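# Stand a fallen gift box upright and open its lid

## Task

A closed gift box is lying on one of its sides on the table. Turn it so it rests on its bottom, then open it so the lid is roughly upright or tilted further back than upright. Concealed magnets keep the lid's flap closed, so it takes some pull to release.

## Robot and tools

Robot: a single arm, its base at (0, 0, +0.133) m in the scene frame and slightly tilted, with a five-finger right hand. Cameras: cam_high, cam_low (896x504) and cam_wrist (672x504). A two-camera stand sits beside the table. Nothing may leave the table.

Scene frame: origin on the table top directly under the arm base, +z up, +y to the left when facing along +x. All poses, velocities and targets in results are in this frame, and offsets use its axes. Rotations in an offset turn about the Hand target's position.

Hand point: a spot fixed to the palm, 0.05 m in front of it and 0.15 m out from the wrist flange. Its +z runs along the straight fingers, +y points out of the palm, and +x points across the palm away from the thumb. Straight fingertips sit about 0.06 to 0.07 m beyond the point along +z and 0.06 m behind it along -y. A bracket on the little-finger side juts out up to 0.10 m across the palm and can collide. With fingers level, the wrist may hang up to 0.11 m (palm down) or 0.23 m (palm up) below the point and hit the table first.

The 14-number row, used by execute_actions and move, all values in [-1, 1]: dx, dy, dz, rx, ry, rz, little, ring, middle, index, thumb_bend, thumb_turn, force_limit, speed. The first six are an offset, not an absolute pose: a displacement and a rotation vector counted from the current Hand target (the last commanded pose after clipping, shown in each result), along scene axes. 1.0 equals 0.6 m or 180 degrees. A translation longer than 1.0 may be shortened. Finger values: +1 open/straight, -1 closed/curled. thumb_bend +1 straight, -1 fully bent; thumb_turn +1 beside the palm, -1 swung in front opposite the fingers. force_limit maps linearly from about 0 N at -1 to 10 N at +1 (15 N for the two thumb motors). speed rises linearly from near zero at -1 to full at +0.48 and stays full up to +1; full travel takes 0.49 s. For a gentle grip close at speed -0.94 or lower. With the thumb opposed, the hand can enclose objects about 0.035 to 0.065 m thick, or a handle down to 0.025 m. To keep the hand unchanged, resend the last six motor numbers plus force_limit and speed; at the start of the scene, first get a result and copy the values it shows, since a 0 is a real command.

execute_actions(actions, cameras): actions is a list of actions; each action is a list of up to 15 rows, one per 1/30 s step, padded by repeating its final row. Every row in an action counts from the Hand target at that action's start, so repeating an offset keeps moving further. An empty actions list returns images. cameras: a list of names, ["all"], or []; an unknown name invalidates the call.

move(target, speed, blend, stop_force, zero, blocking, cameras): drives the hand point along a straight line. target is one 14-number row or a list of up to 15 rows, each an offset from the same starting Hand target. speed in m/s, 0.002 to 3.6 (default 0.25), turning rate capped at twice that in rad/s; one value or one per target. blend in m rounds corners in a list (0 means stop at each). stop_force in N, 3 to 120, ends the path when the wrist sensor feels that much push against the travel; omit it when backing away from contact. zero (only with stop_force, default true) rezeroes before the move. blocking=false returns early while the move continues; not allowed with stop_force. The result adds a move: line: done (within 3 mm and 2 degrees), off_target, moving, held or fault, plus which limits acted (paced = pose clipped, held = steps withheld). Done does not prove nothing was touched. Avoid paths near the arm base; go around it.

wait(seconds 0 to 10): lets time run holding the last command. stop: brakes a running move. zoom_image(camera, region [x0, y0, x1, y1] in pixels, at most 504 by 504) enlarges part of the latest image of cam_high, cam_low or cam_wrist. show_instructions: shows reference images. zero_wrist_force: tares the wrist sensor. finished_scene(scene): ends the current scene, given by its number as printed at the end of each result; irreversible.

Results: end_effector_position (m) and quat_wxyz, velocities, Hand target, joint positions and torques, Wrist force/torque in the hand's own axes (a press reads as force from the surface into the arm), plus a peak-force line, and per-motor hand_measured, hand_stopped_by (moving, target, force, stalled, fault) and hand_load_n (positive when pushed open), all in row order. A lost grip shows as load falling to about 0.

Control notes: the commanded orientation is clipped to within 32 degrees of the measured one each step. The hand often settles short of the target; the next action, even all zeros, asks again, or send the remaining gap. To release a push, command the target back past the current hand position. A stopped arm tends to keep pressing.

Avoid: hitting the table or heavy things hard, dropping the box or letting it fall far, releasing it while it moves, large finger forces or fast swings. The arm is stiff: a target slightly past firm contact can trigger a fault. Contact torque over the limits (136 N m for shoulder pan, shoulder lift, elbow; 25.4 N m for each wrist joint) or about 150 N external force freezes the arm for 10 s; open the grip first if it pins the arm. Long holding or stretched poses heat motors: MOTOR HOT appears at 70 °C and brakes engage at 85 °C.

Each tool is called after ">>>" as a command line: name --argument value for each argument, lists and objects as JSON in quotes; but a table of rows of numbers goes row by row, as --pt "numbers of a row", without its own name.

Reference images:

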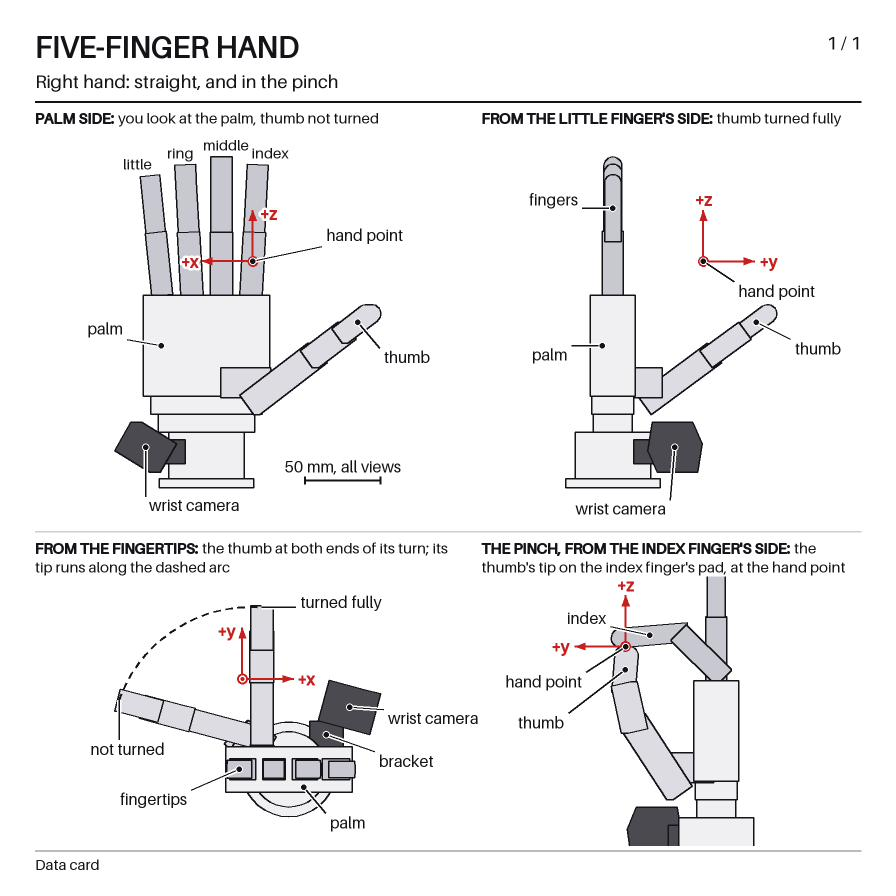

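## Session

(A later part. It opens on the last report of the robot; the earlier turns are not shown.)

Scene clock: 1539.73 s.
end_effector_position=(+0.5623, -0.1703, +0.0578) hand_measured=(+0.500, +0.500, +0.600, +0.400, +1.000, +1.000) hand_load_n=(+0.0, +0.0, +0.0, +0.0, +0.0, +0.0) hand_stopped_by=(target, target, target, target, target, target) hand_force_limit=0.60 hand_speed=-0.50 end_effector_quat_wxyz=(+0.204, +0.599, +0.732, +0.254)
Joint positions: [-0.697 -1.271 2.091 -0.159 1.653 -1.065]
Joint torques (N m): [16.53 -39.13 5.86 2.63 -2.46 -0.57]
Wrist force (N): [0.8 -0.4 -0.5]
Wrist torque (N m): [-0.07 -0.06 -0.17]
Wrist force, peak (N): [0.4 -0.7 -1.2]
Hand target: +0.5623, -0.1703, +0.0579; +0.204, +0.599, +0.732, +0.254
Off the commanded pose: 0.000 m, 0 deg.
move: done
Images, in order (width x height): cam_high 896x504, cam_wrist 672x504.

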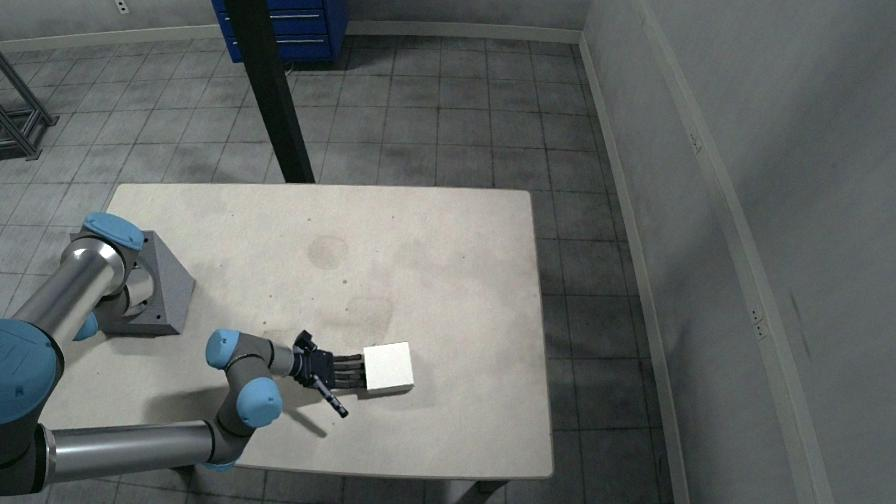

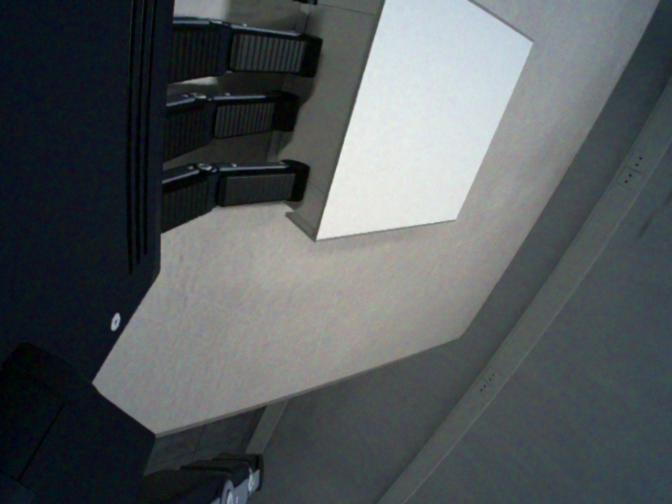

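>>> move --pt "0.0049 0.001 0 0 0 0 0.5 0.5 0.6 0.4 1 1 0.6 -0.5" --pt "0.0049 0.001 -0.02 0 0 0 0.5 0.5 0.6 0.4 1 1 0.6 -0.5" --speed '[0.01, 0.004]' --stop_force 3 --cameras '["cam_high", "cam_wrist"]'

>>> zoom_image --camera "cam_wrist" --region '[200, 20, 420, 260]'

>>> zoom_image --camera "cam_high" --region '[310, 330, 430, 420]'

Scene clock: 1549.00 s.
end_effector_position=(+0.5652, -0.1697, +0.0525) hand_measured=(+0.500, +0.500, +0.600, +0.400, +1.000, +1.000) hand_load_n=(+0.0, +0.0, -2.5, +0.0, +0.0, +0.0) hand_stopped_by=(target, target, target, target, target, target) hand_force_limit=0.60 hand_speed=-0.50 end_effector_quat_wxyz=(+0.204, +0.599, +0.732, +0.254)
Joint positions: [-0.701 -1.256 2.084 -0.166 1.65 -1.068]
Joint torques (N m): [30.08 -37.27 1.72 3.78 0.89 1.16]
Wrist force (N): [0.4 1.1 -4.3]
Wrist torque (N m): [-0.05 0.08 -0.08]
Wrist force, peak (N): [0.2 1.2 -5.3]
Hand target: +0.5652, -0.1697, +0.0525; +0.204, +0.599, +0.732, +0.254 (not the last commanded pose)
Off the commanded pose: 0.007 m, 0 deg.
move: contact; path passed 1 of 2 targets
Images, in order (width x height): cam_high 896x504, cam_wrist 672x504.

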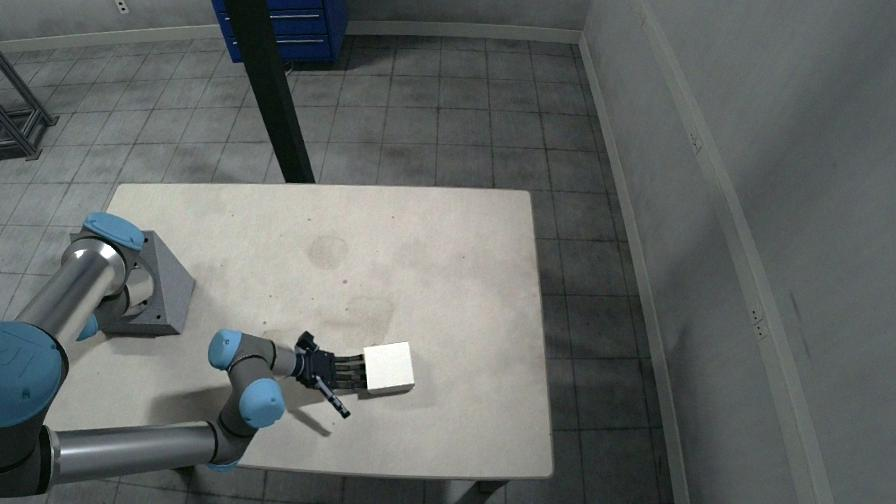

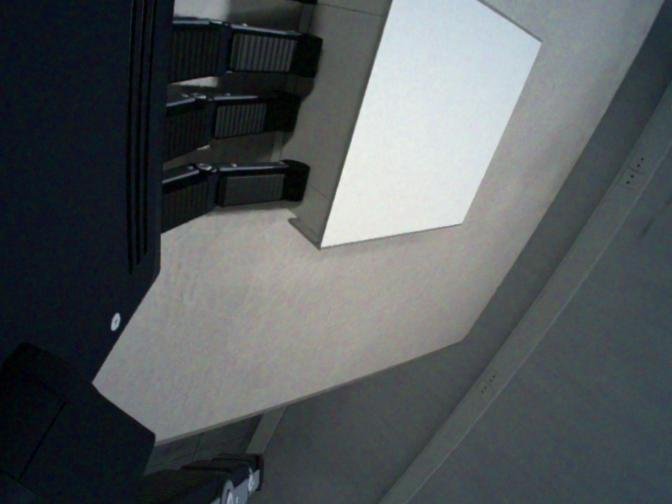

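Scaled by 2.100 from the camera's 672x504 image, which has a finer 960x720 frame.

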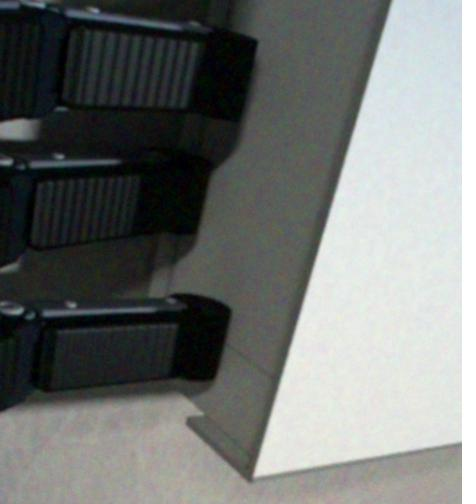

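Scaled by 4.200 from the camera's 896x504 image, which has a finer 1280x720 frame.

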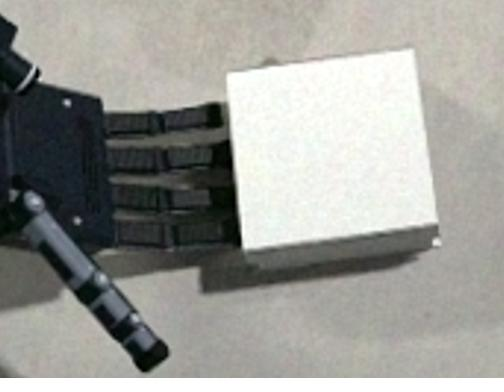

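>>> move --target '[0, 0, 0, 0, 0, 0, 0.5, 0.5, 0.6, 0.0, 1, 1, 0.6, -0.92]' --speed 0.02 --cameras '["cam_high", "cam_wrist", "cam_low"]'

>>> zoom_image --camera "cam_wrist" --region '[200, 20, 420, 260]'

>>> zoom_image --camera "cam_low" --region '[600, 200, 760, 330]'

Scene clock: 1554.33 s.
end_effector_position=(+0.5652, -0.1697, +0.0525) hand_measured=(+0.500, +0.500, +0.600, +0.000, +1.000, +1.000) hand_load_n=(+0.0, +0.0, +0.0, +0.0, +0.0, +0.5) hand_stopped_by=(target, target, target, target, target, target) hand_force_limit=0.60 hand_speed=-0.92 end_effector_quat_wxyz=(+0.204, +0.599, +0.732, +0.254)
Joint positions: [-0.701 -1.256 2.084 -0.166 1.65 -1.068]
Joint torques (N m): [30.55 -36.24 -5.37 3.59 -0.9 1.16]
Wrist force (N): [0.3 -0.5 -0.6]
Wrist torque (N m): [-0.10 0.02 -0.09]
Wrist force, peak (N): [0.5 1.3 -4.6]
Hand target: +0.5652, -0.1697, +0.0525; +0.204, +0.599, +0.732, +0.254
Off the commanded pose: 0.000 m, 0 deg.
move: done

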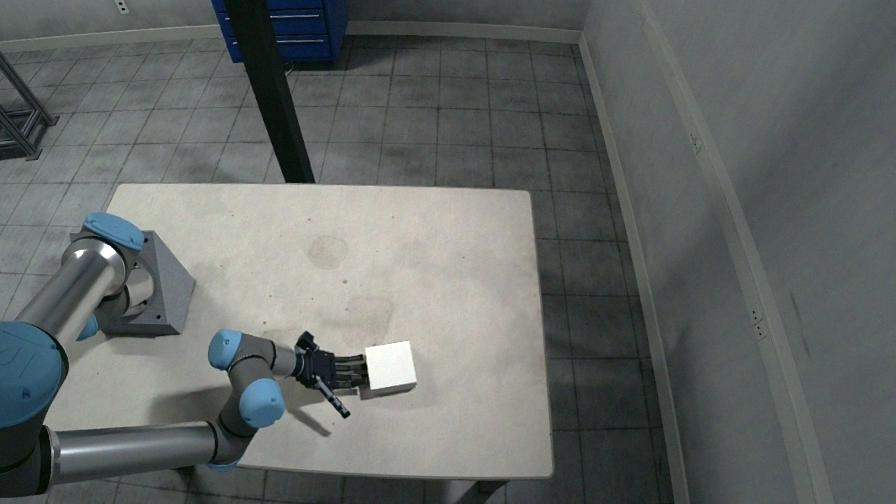

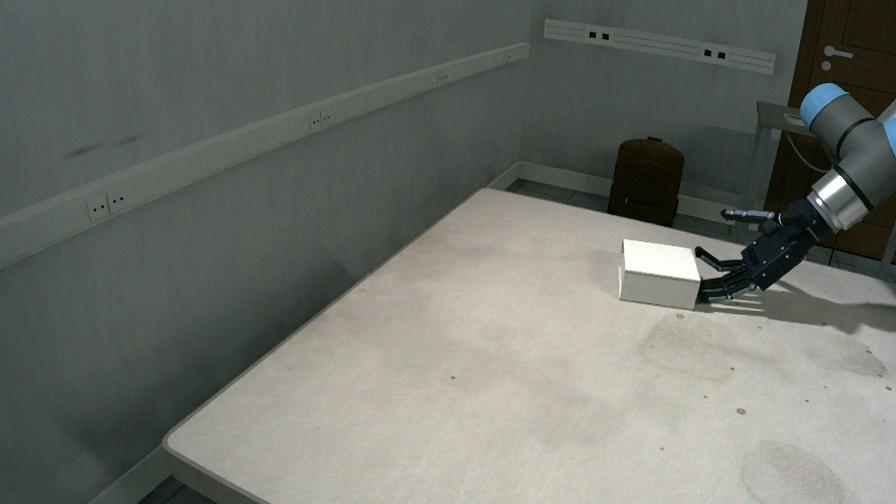

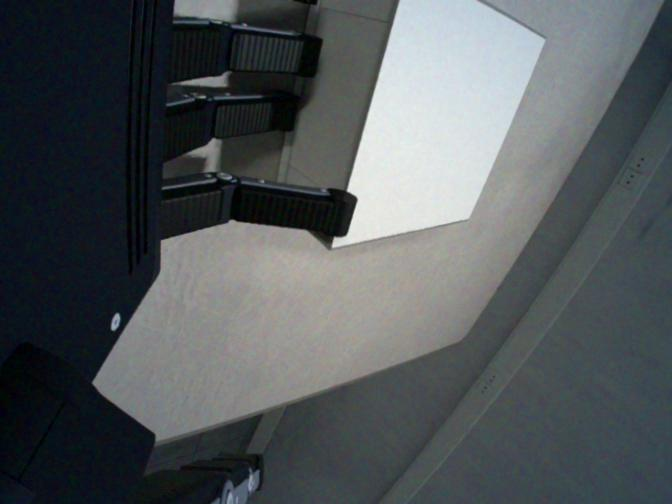

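Scaled by 2.100 from the camera's 672x504 image, which has a finer 960x720 frame.

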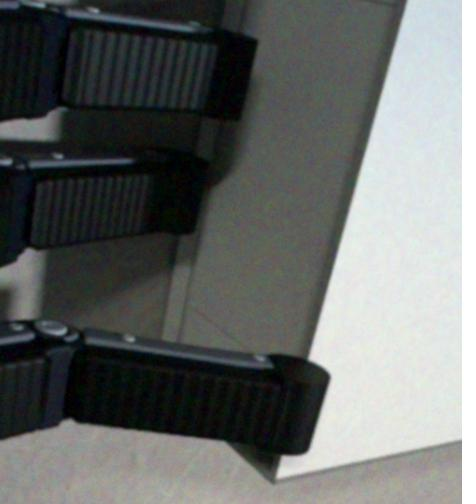

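Scaled by 3.150 from the camera's 896x504 image, which has a finer 1280x720 frame.

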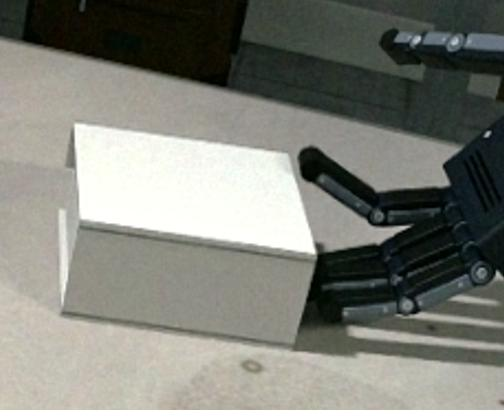

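>>> move --pt "-0.049 -0.01 0.01 0 0 0 0.5 0.5 0.6 0.0 1 1 0.6 -0.92" --pt "-0.0491 -0.01 0.01 0 0 0 0.4 0.4 0.5 0.3 1 1 0.6 -0.6" --speed '[0.05, 0.05]' --cameras '["cam_high", "cam_wrist", "cam_low"]'

>>> zoom_image --camera "cam_high" --region '[330, 325, 430, 400]'

>>> zoom_image --camera "cam_low" --region '[600, 220, 720, 320]'

Scene clock: 1579.97 s.
end_effector_position=(+0.5357, -0.1757, +0.0585) hand_measured=(+0.400, +0.400, +0.500, +0.300, +1.000, +1.000) hand_load_n=(+0.5, +0.0, +0.0, +0.5, +0.0, +0.0) hand_stopped_by=(target, target, target, target, target, target) hand_force_limit=0.60 hand_speed=-0.60 end_effector_quat_wxyz=(+0.204, +0.599, +0.732, +0.254)
Joint positions: [-0.752 -1.331 2.163 -0.173 1.61 -1.099]
Joint torques (N m): [29.03 -20.11 -6.28 -1.16 0.01 1.64]
Wrist force (N): [0.7 -0.4 -0.9]
Wrist torque (N m): [-0.03 -0.04 -0.09]
Wrist force, peak (N): [0.5 -0.9 -1.2]
Hand target: +0.5357, -0.1757, +0.0585; +0.204, +0.599, +0.732, +0.254
Off the commanded pose: 0.000 m, 0 deg.
move: done

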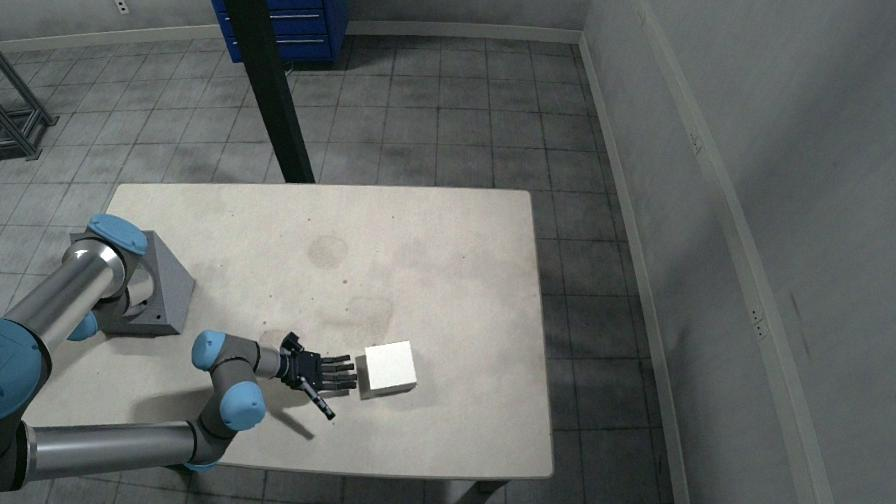

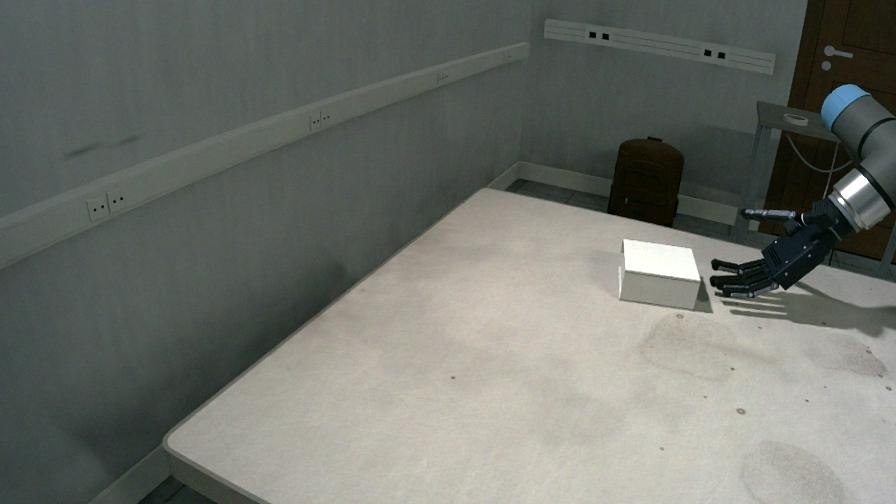

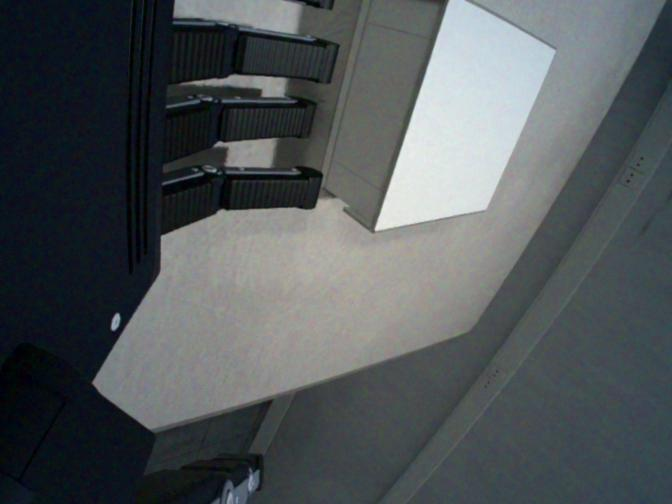

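Scaled by 5.040 from the camera's 896x504 image, which has a finer 1280x720 frame.

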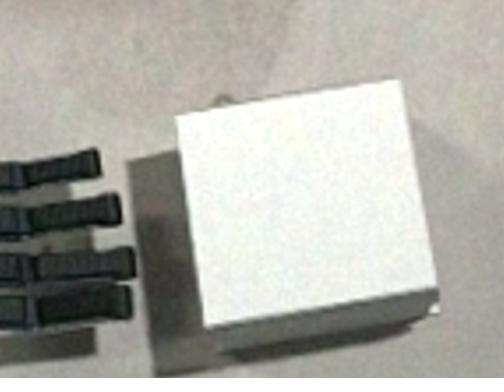

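Scaled by 4.200 from the camera's 896x504 image, which has a finer 1280x720 frame.

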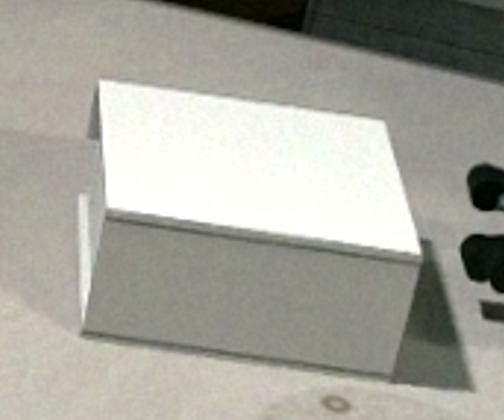

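>>> move --pt "0.0215 -0.001 -0.01 -0.0063 0.0271 0.0083 0.4 0.4 0.5 0.3 1 1 0.6 -0.6" --pt "0.0622 0.0083 -0.01 -0.0063 0.0271 0.0083 0.4 0.4 0.5 0.3 1 1 0.6 -0.6" --speed '[0.05, 0.015]' --cameras '["cam_high", "cam_wrist"]'

>>> zoom_image --camera "cam_wrist" --region '[200, 20, 420, 260]'

>>> zoom_image --camera "cam_high" --region '[330, 325, 430, 400]'

Scene clock: 1592.37 s.
end_effector_position=(+0.5731, -0.1707, +0.0525) hand_measured=(+0.400, +0.400, +0.500, +0.300, +1.000, +1.000) hand_load_n=(+0.0, +0.0, +0.0, +0.0, +0.0, +0.0) hand_stopped_by=(target, target, target, target, target, target) hand_force_limit=0.60 hand_speed=-0.60 end_effector_quat_wxyz=(+0.175, +0.598, +0.750, +0.223)
Joint positions: [-0.643 -1.227 2.003 -0.053 1.764 -1.044]
Joint torques (N m): [19.14 -39.07 5.19 2.61 -1.45 -0.22]
Wrist force (N): [0.5 -0.4 -0.6]
Wrist torque (N m): [-0.08 -0.03 -0.17]
Wrist force, peak (N): [0.7 -0.5 -1.0]
Hand target: +0.5731, -0.1707, +0.0525; +0.175, +0.598, +0.750, +0.223
Off the commanded pose: 0.000 m, 0 deg.
move: done
Images, in order (width x height): cam_high 896x504, cam_wrist 672x504.

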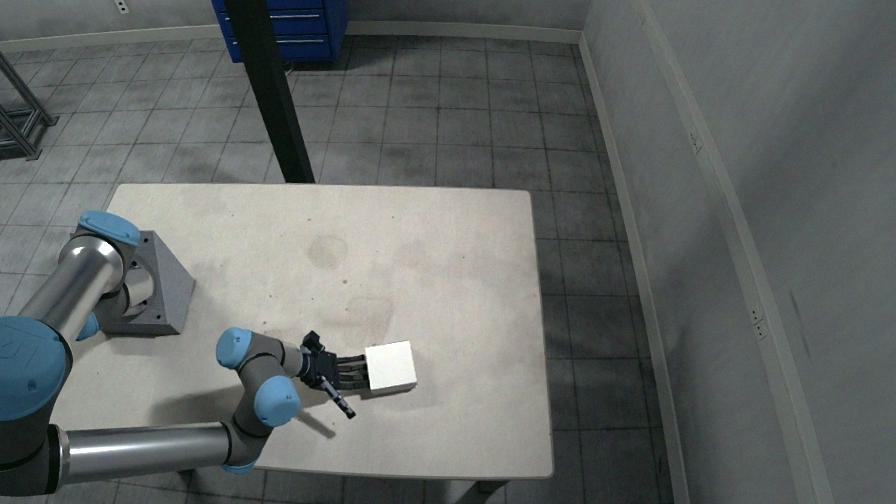

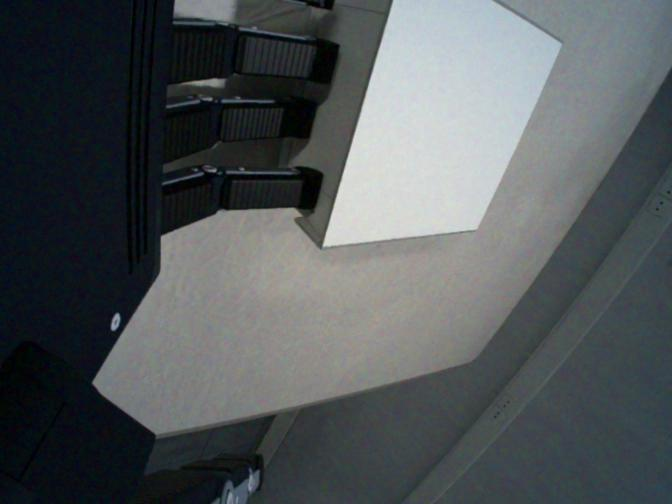

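Scaled by 2.100 from the camera's 672x504 image, which has a finer 960x720 frame.

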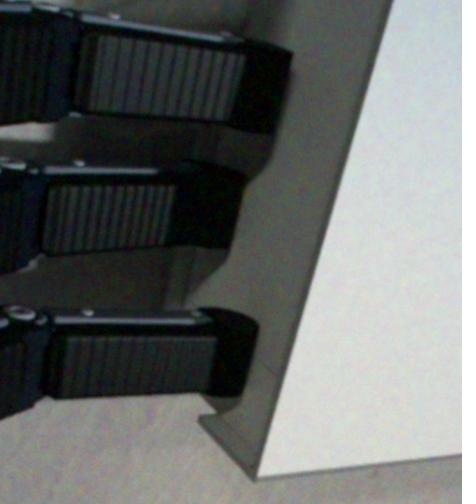

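Scaled by 5.040 from the camera's 896x504 image, which has a finer 1280x720 frame.

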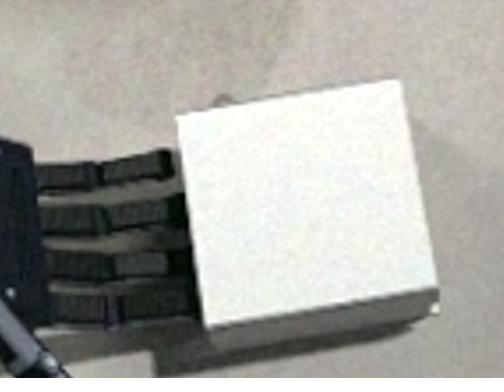

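>>> move --pt "0.0036 0.0008 0 0 0 0 0.4 0.4 0.5 0.3 1 1 0.6 -0.6" --pt "0.0036 0.0008 -0.02 0 0 0 0.4 0.4 0.5 0.3 1 1 0.6 -0.6" --speed '[0.01, 0.004]' --stop_force 3 --cameras '["cam_high"]'

>>> zoom_image --camera "cam_high" --region '[330, 325, 430, 400]'

>>> move --target '[0, 0, 0, 0, 0, 0, 0.4, 0.4, 0.5, -0.08, 1, 1, 0.6, -0.92]' --speed 0.02 --cameras '["cam_wrist", "cam_low"]'

>>> zoom_image --camera "cam_low" --region '[600, 210, 740, 320]'

>>> zoom_image --camera "cam_wrist" --region '[200, 20, 420, 280]'

Scene clock: 1599.83 s.
end_effector_position=(+0.5752, -0.1702, +0.0464) hand_measured=(+0.400, +0.400, +0.500, +0.300, +1.000, +1.000) hand_load_n=(+0.0, +0.5, -3.0, +0.0, +0.0, +0.0) hand_stopped_by=(target, target, target, target, target, target) hand_force_limit=0.60 hand_speed=-0.60 end_effector_quat_wxyz=(+0.175, +0.598, +0.750, +0.223)
Joint positions: [-0.65 -1.214 1.998 -0.062 1.759 -1.049]
Joint torques (N m): [32.19 -37.21 -1.43 3.74 1.03 1.35]
Wrist force (N): [0.3 0.7 -3.5]
Wrist torque (N m): [-0.05 0.09 -0.06]
Wrist force, peak (N): [0.3 1.2 -5.6]
Hand target: +0.5752, -0.1702, +0.0464; +0.175, +0.598, +0.750, +0.223 (not the last commanded pose)
Off the commanded pose: 0.006 m, 0 deg.
move: contact; path passed 1 of 2 targets
Images, in order (width x height): cam_high 896x504.

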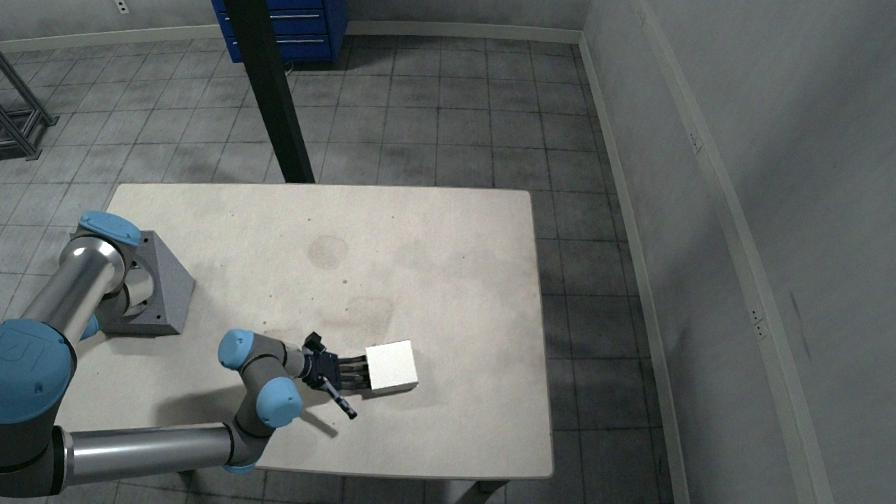

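Scaled by 5.040 from the camera's 896x504 image, which has a finer 1280x720 frame.

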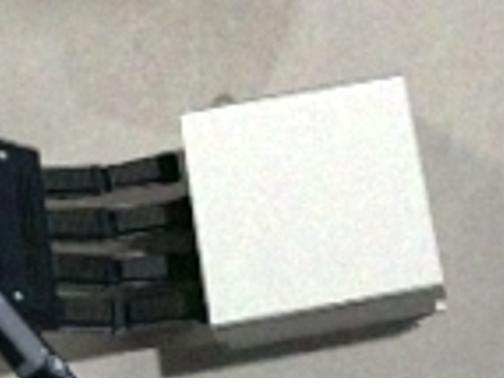

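Scene clock: 1601.80 s.
end_effector_position=(+0.5752, -0.1702, +0.0464) hand_measured=(+0.400, +0.400, +0.500, -0.080, +1.000, +1.000) hand_load_n=(+0.0, +0.0, -1.5, +0.5, +0.0, +0.0) hand_stopped_by=(target, target, target, target, target, target) hand_force_limit=0.60 hand_speed=-0.92 end_effector_quat_wxyz=(+0.175, +0.598, +0.750, +0.223)
Joint positions: [-0.65 -1.214 1.998 -0.062 1.759 -1.049]
Joint torques (N m): [32.09 -37.89 -6.96 2.88 -1.2 1.26]
Wrist force (N): [0.9 0.4 -1.5]
Wrist torque (N m): [-0.04 -0.01 -0.04]
Wrist force, peak (N): [0.8 1.4 -4.1]
Hand target: +0.5752, -0.1702, +0.0464; +0.175, +0.598, +0.750, +0.223
Off the commanded pose: 0.000 m, 0 deg.
move: done
Images, in order (width x height): cam_low 896x504, cam_wrist 672x504.

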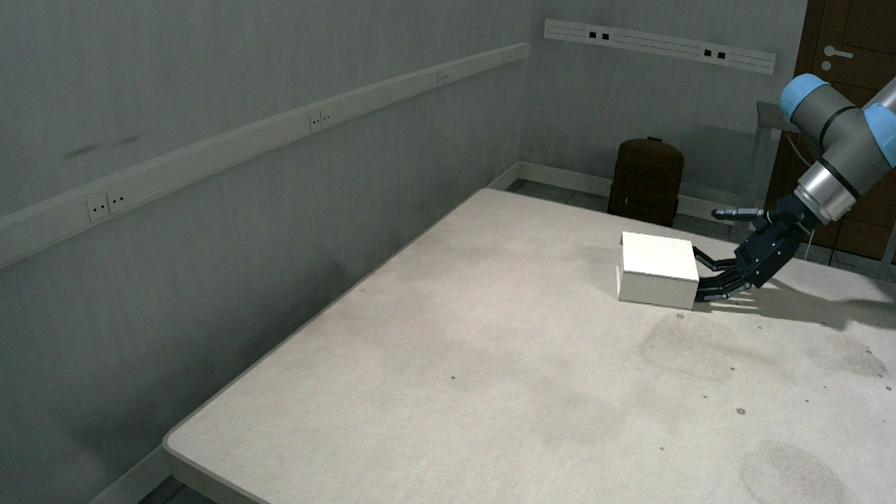

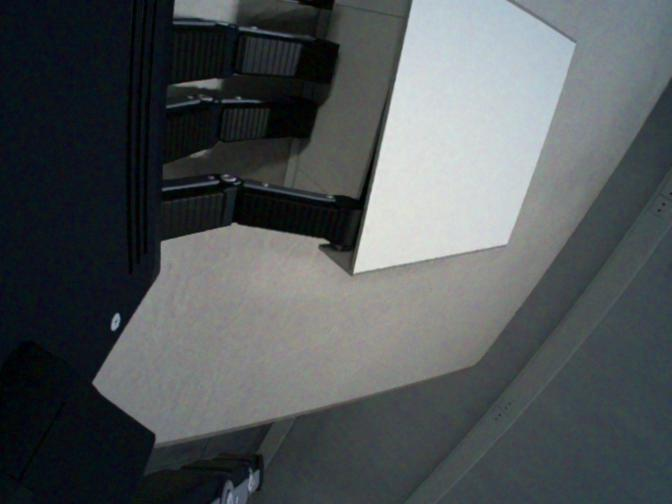

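Scaled by 3.600 from the camera's 896x504 image, which has a finer 1280x720 frame.

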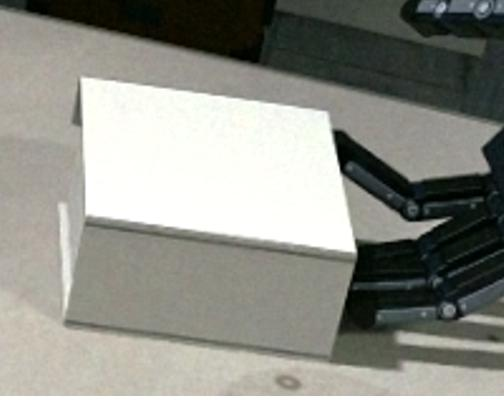

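Scaled by 1.938 from the camera's 672x504 image, which has a finer 960x720 frame.

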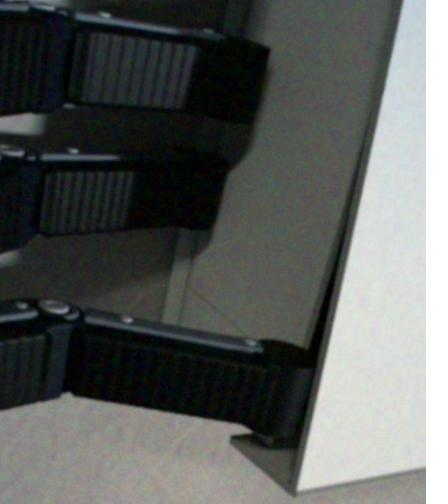

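>>> move --target '[-0.0007, 0.003, 0.0167, 0, 0, 0, 0.4, 0.4, 0.5, -0.08, 1, 1, 0.6, -0.92]' --speed 0.02 --cameras '["cam_wrist", "cam_low"]'

>>> zoom_image --camera "cam_low" --region '[600, 210, 740, 320]'

>>> zoom_image --camera "cam_wrist" --region '[200, 20, 420, 280]'

Scene clock: 1607.90 s.
end_effector_position=(+0.5748, -0.1685, +0.0565) hand_measured=(+0.400, +0.400, +0.500, -0.080, +1.000, +1.000) hand_load_n=(+0.0, +0.0, +0.0, +0.5, +0.0, +0.0) hand_stopped_by=(target, target, target, target, target, target) hand_force_limit=0.60 hand_speed=-0.92 end_effector_quat_wxyz=(+0.175, +0.598, +0.750, +0.223)
Joint positions: [-0.63 -1.227 1.999 -0.047 1.774 -1.035]
Joint torques (N m): [18.06 -22.89 3.78 0.5 -2.42 -0.42]
Wrist force (N): [0.7 -0.3 -0.4]
Wrist torque (N m): [-0.04 -0.04 -0.16]
Wrist force, peak (N): [0.7 1.0 -2.4]
Hand target: +0.5748, -0.1684, +0.0564; +0.175, +0.598, +0.750, +0.223
Off the commanded pose: 0.000 m, 0 deg.
move: done
Images, in order (width x height): cam_low 896x504, cam_wrist 672x504.

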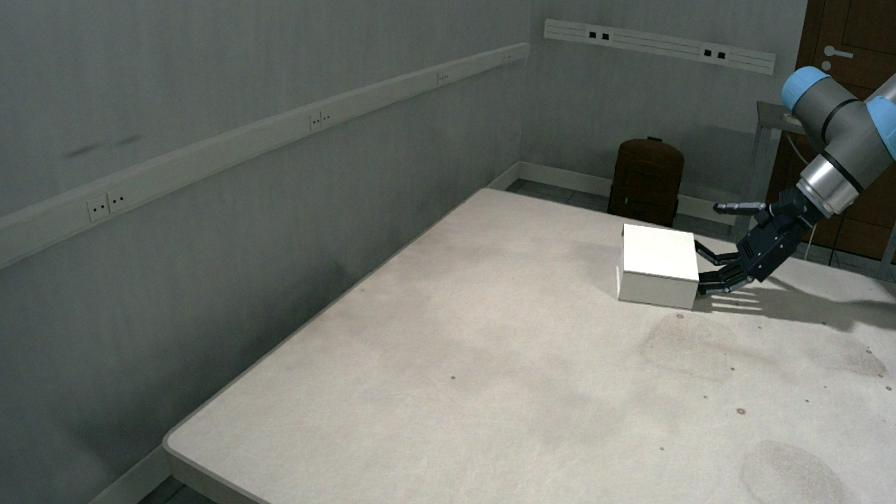

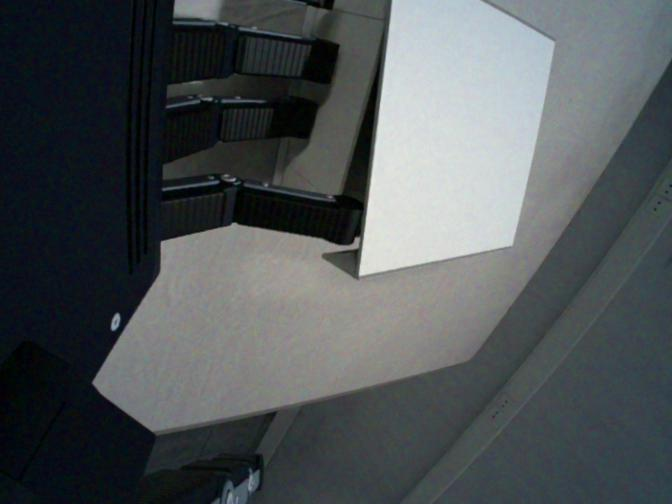

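Scaled by 3.600 from the camera's 896x504 image, which has a finer 1280x720 frame.

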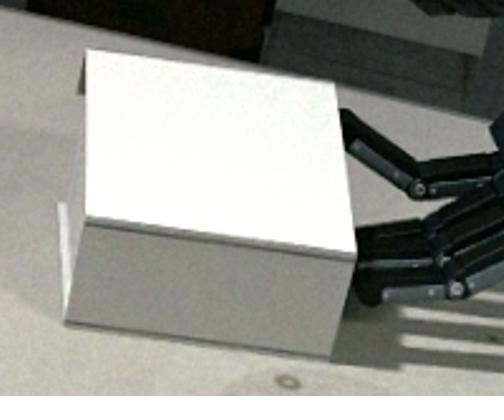

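Scaled by 1.938 from the camera's 672x504 image, which has a finer 960x720 frame.

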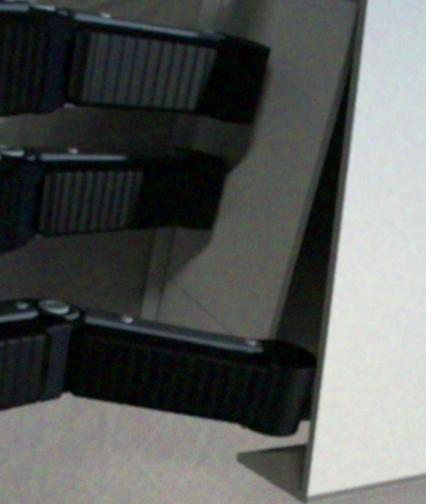

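>>> move --pt "0 0.0 0.0 0 0 0 0.6 0.6 0.6 -0.08 1 1 0.6 -0.8" --pt "0.0065 0.0015 0.0 0 0 0 0.6 0.6 0.6 -0.08 1 1 0.6 -0.8" --speed '[0.02, 0.01]' --cameras '["cam_wrist", "cam_low", "cam_high"]'

>>> zoom_image --camera "cam_low" --region '[600, 210, 740, 320]'

>>> zoom_image --camera "cam_wrist" --region '[200, 20, 420, 280]'

>>> zoom_image --camera "cam_high" --region '[330, 325, 430, 400]'

Scene clock: 1620.23 s.
end_effector_position=(+0.5788, -0.1675, +0.0564) hand_measured=(+0.600, +0.600, +0.600, -0.080, +1.000, +1.000) hand_load_n=(+0.0, +0.0, +0.5, +0.0, +0.0, +0.0) hand_stopped_by=(target, target, target, target, target, target) hand_force_limit=0.60 hand_speed=-0.80 end_effector_quat_wxyz=(+0.175, +0.598, +0.750, +0.223)
Joint positions: [-0.624 -1.218 1.987 -0.044 1.779 -1.031]
Joint torques (N m): [25.44 -33.21 2.25 3.25 -0.08 0.94]
Wrist force (N): [0.5 -0.3 -0.7]
Wrist torque (N m): [-0.06 -0.03 -0.17]
Wrist force, peak (N): [0.8 -0.4 -0.7]
Hand target: +0.5787, -0.1675, +0.0564; +0.175, +0.598, +0.750, +0.223
Off the commanded pose: 0.000 m, 0 deg.
move: done

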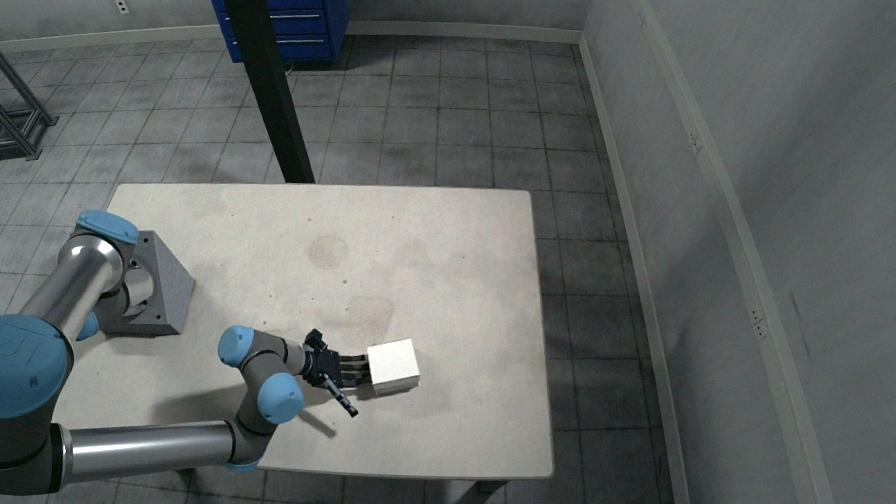

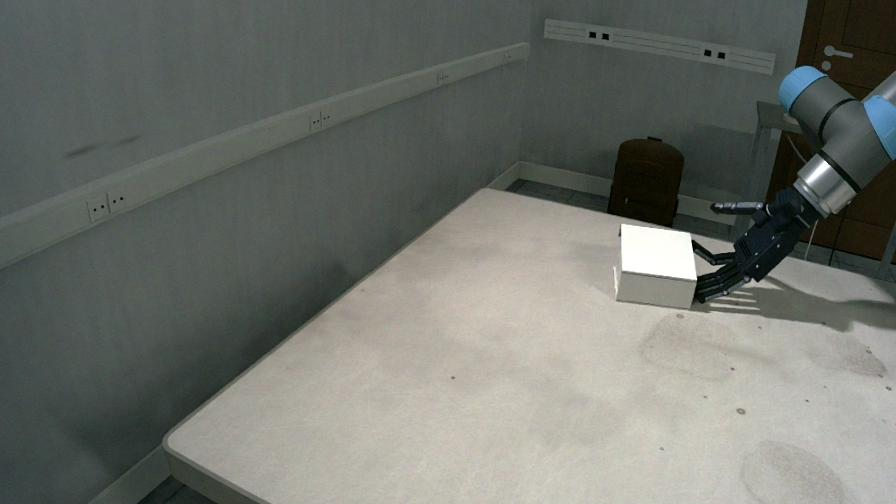

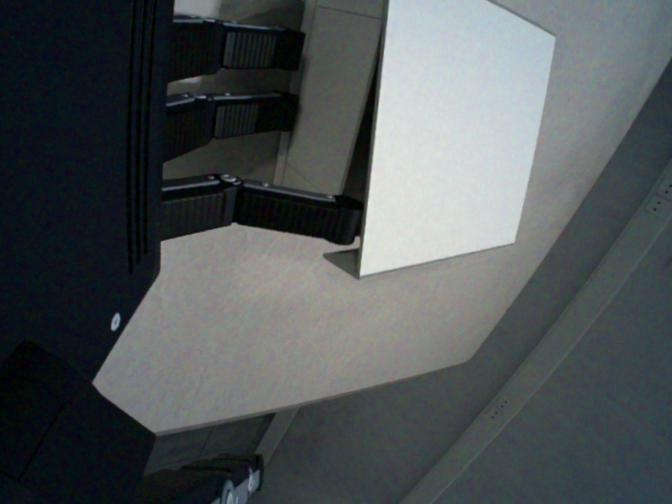

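Scaled by 3.600 from the camera's 896x504 image, which has a finer 1280x720 frame.

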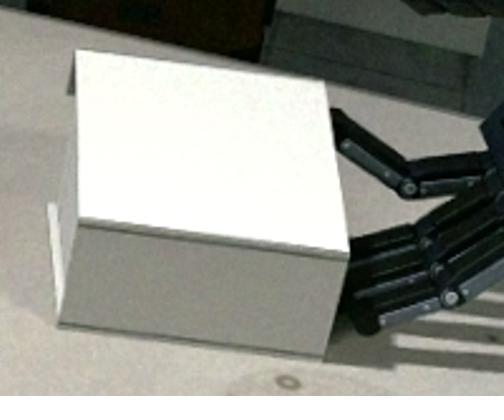

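Scaled by 1.938 from the camera's 672x504 image, which has a finer 960x720 frame.

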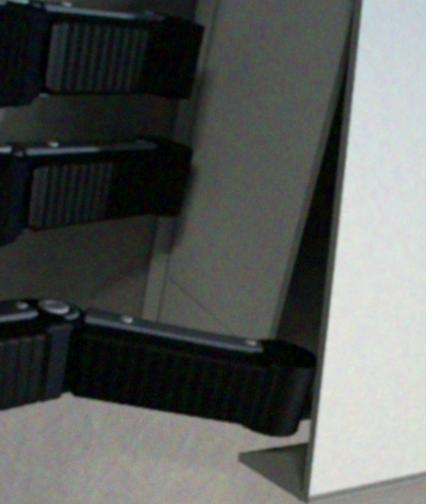

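Scaled by 5.040 from the camera's 896x504 image, which has a finer 1280x720 frame.

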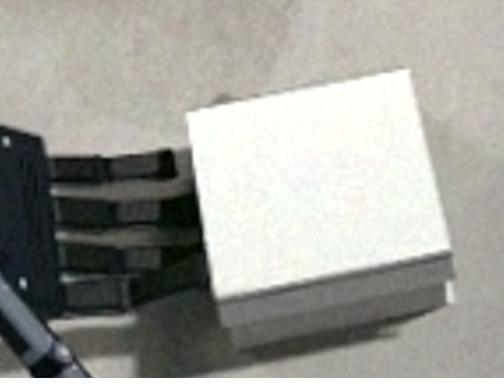

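>>> move --target '[-0.0015, 0.0065, 0.0225, 0, 0, 0, 0.6, 0.6, 0.6, -0.08, 1, 1, 0.6, -0.8]' --speed 0.02 --cameras '["cam_wrist", "cam_low", "cam_high"]'

>>> zoom_image --camera "cam_low" --region '[600, 190, 740, 320]'

>>> zoom_image --camera "cam_wrist" --region '[200, 20, 420, 280]'

>>> zoom_image --camera "cam_high" --region '[330, 325, 430, 400]'

Scene clock: 1638.37 s.
end_effector_position=(+0.5778, -0.1637, +0.0700) hand_measured=(+0.600, +0.600, +0.600, -0.080, +1.000, +1.000) hand_load_n=(+0.0, +0.0, +0.0, +0.5, +0.0, +0.0) hand_stopped_by=(target, target, target, target, target, target) hand_force_limit=0.60 hand_speed=-0.80 end_effector_quat_wxyz=(+0.175, +0.598, +0.750, +0.223)
Joint positions: [-0.594 -1.234 1.989 -0.026 1.801 -1.011]
Joint torques (N m): [19.01 -24.12 2.74 0.88 -2.49 -0.58]
Wrist force (N): [0.8 -0.9 -0.1]
Wrist torque (N m): [-0.16 -0.08 -0.16]
Wrist force, peak (N): [0.8 -0.7 -0.6]
Hand target: +0.5778, -0.1636, +0.0699; +0.175, +0.598, +0.750, +0.223
Off the commanded pose: 0.000 m, 0 deg.
move: done

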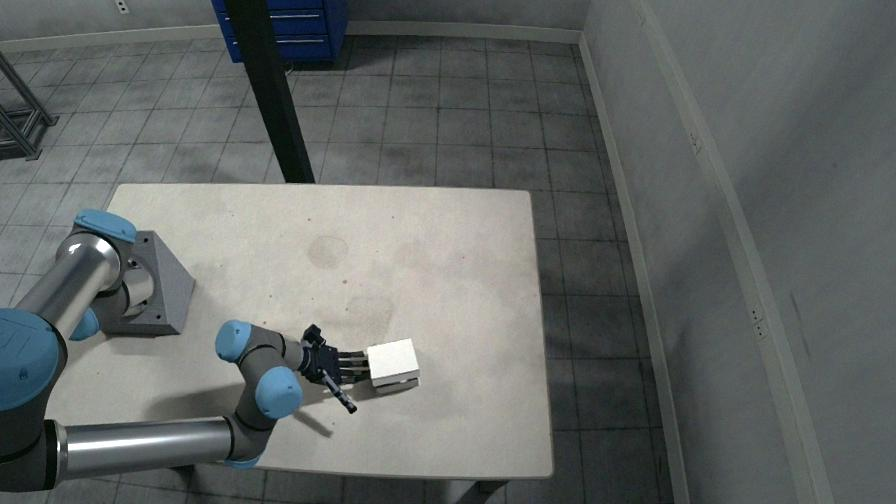

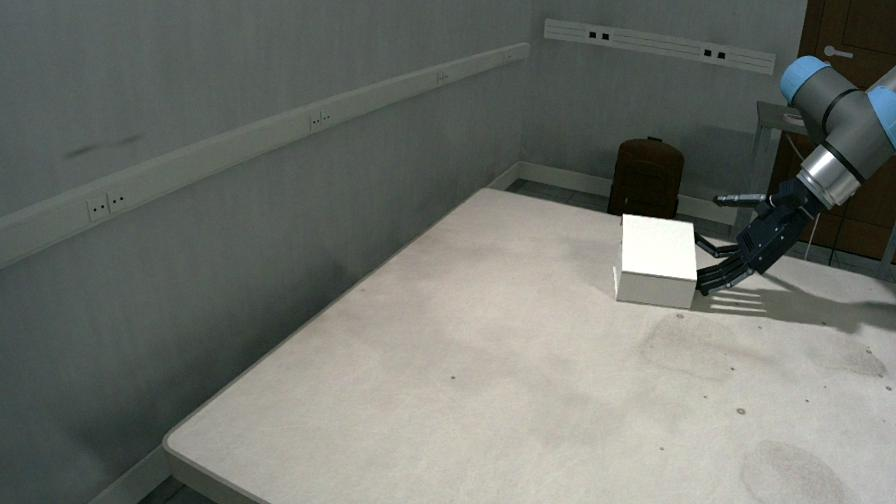

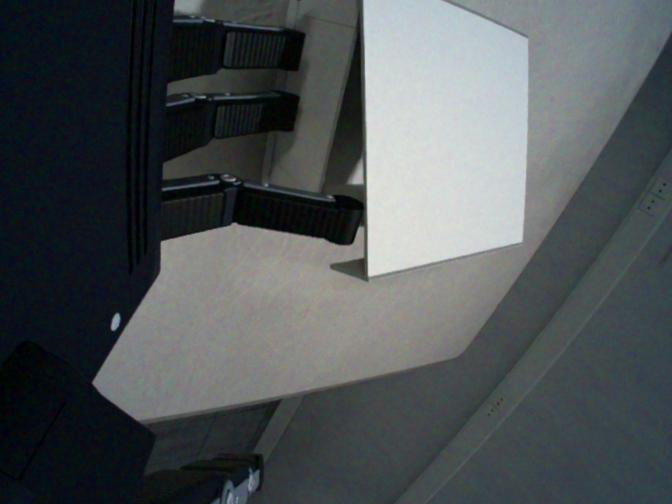

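Scaled by 3.600 from the camera's 896x504 image, which has a finer 1280x720 frame.

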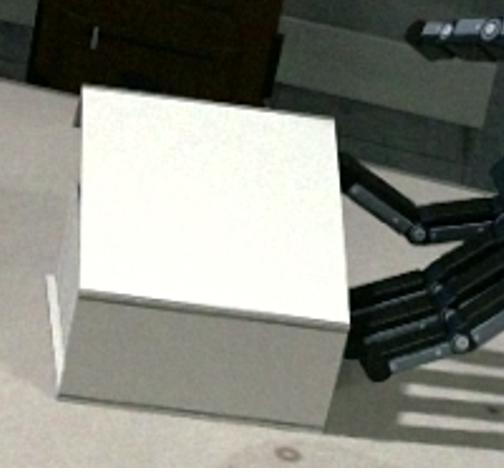

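Scaled by 1.938 from the camera's 672x504 image, which has a finer 960x720 frame.

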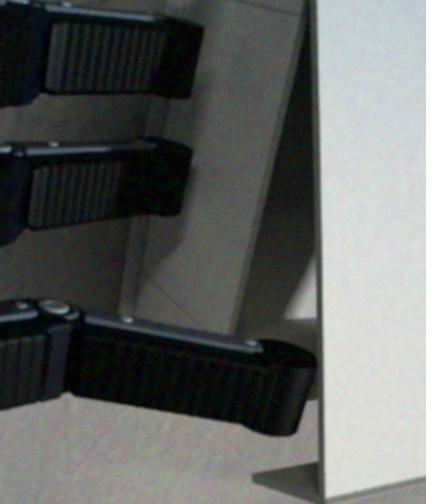

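Scaled by 5.040 from the camera's 896x504 image, which has a finer 1280x720 frame.

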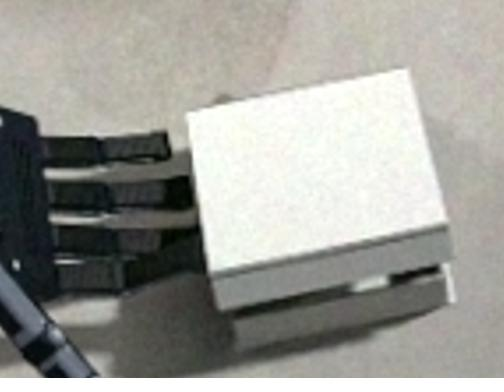

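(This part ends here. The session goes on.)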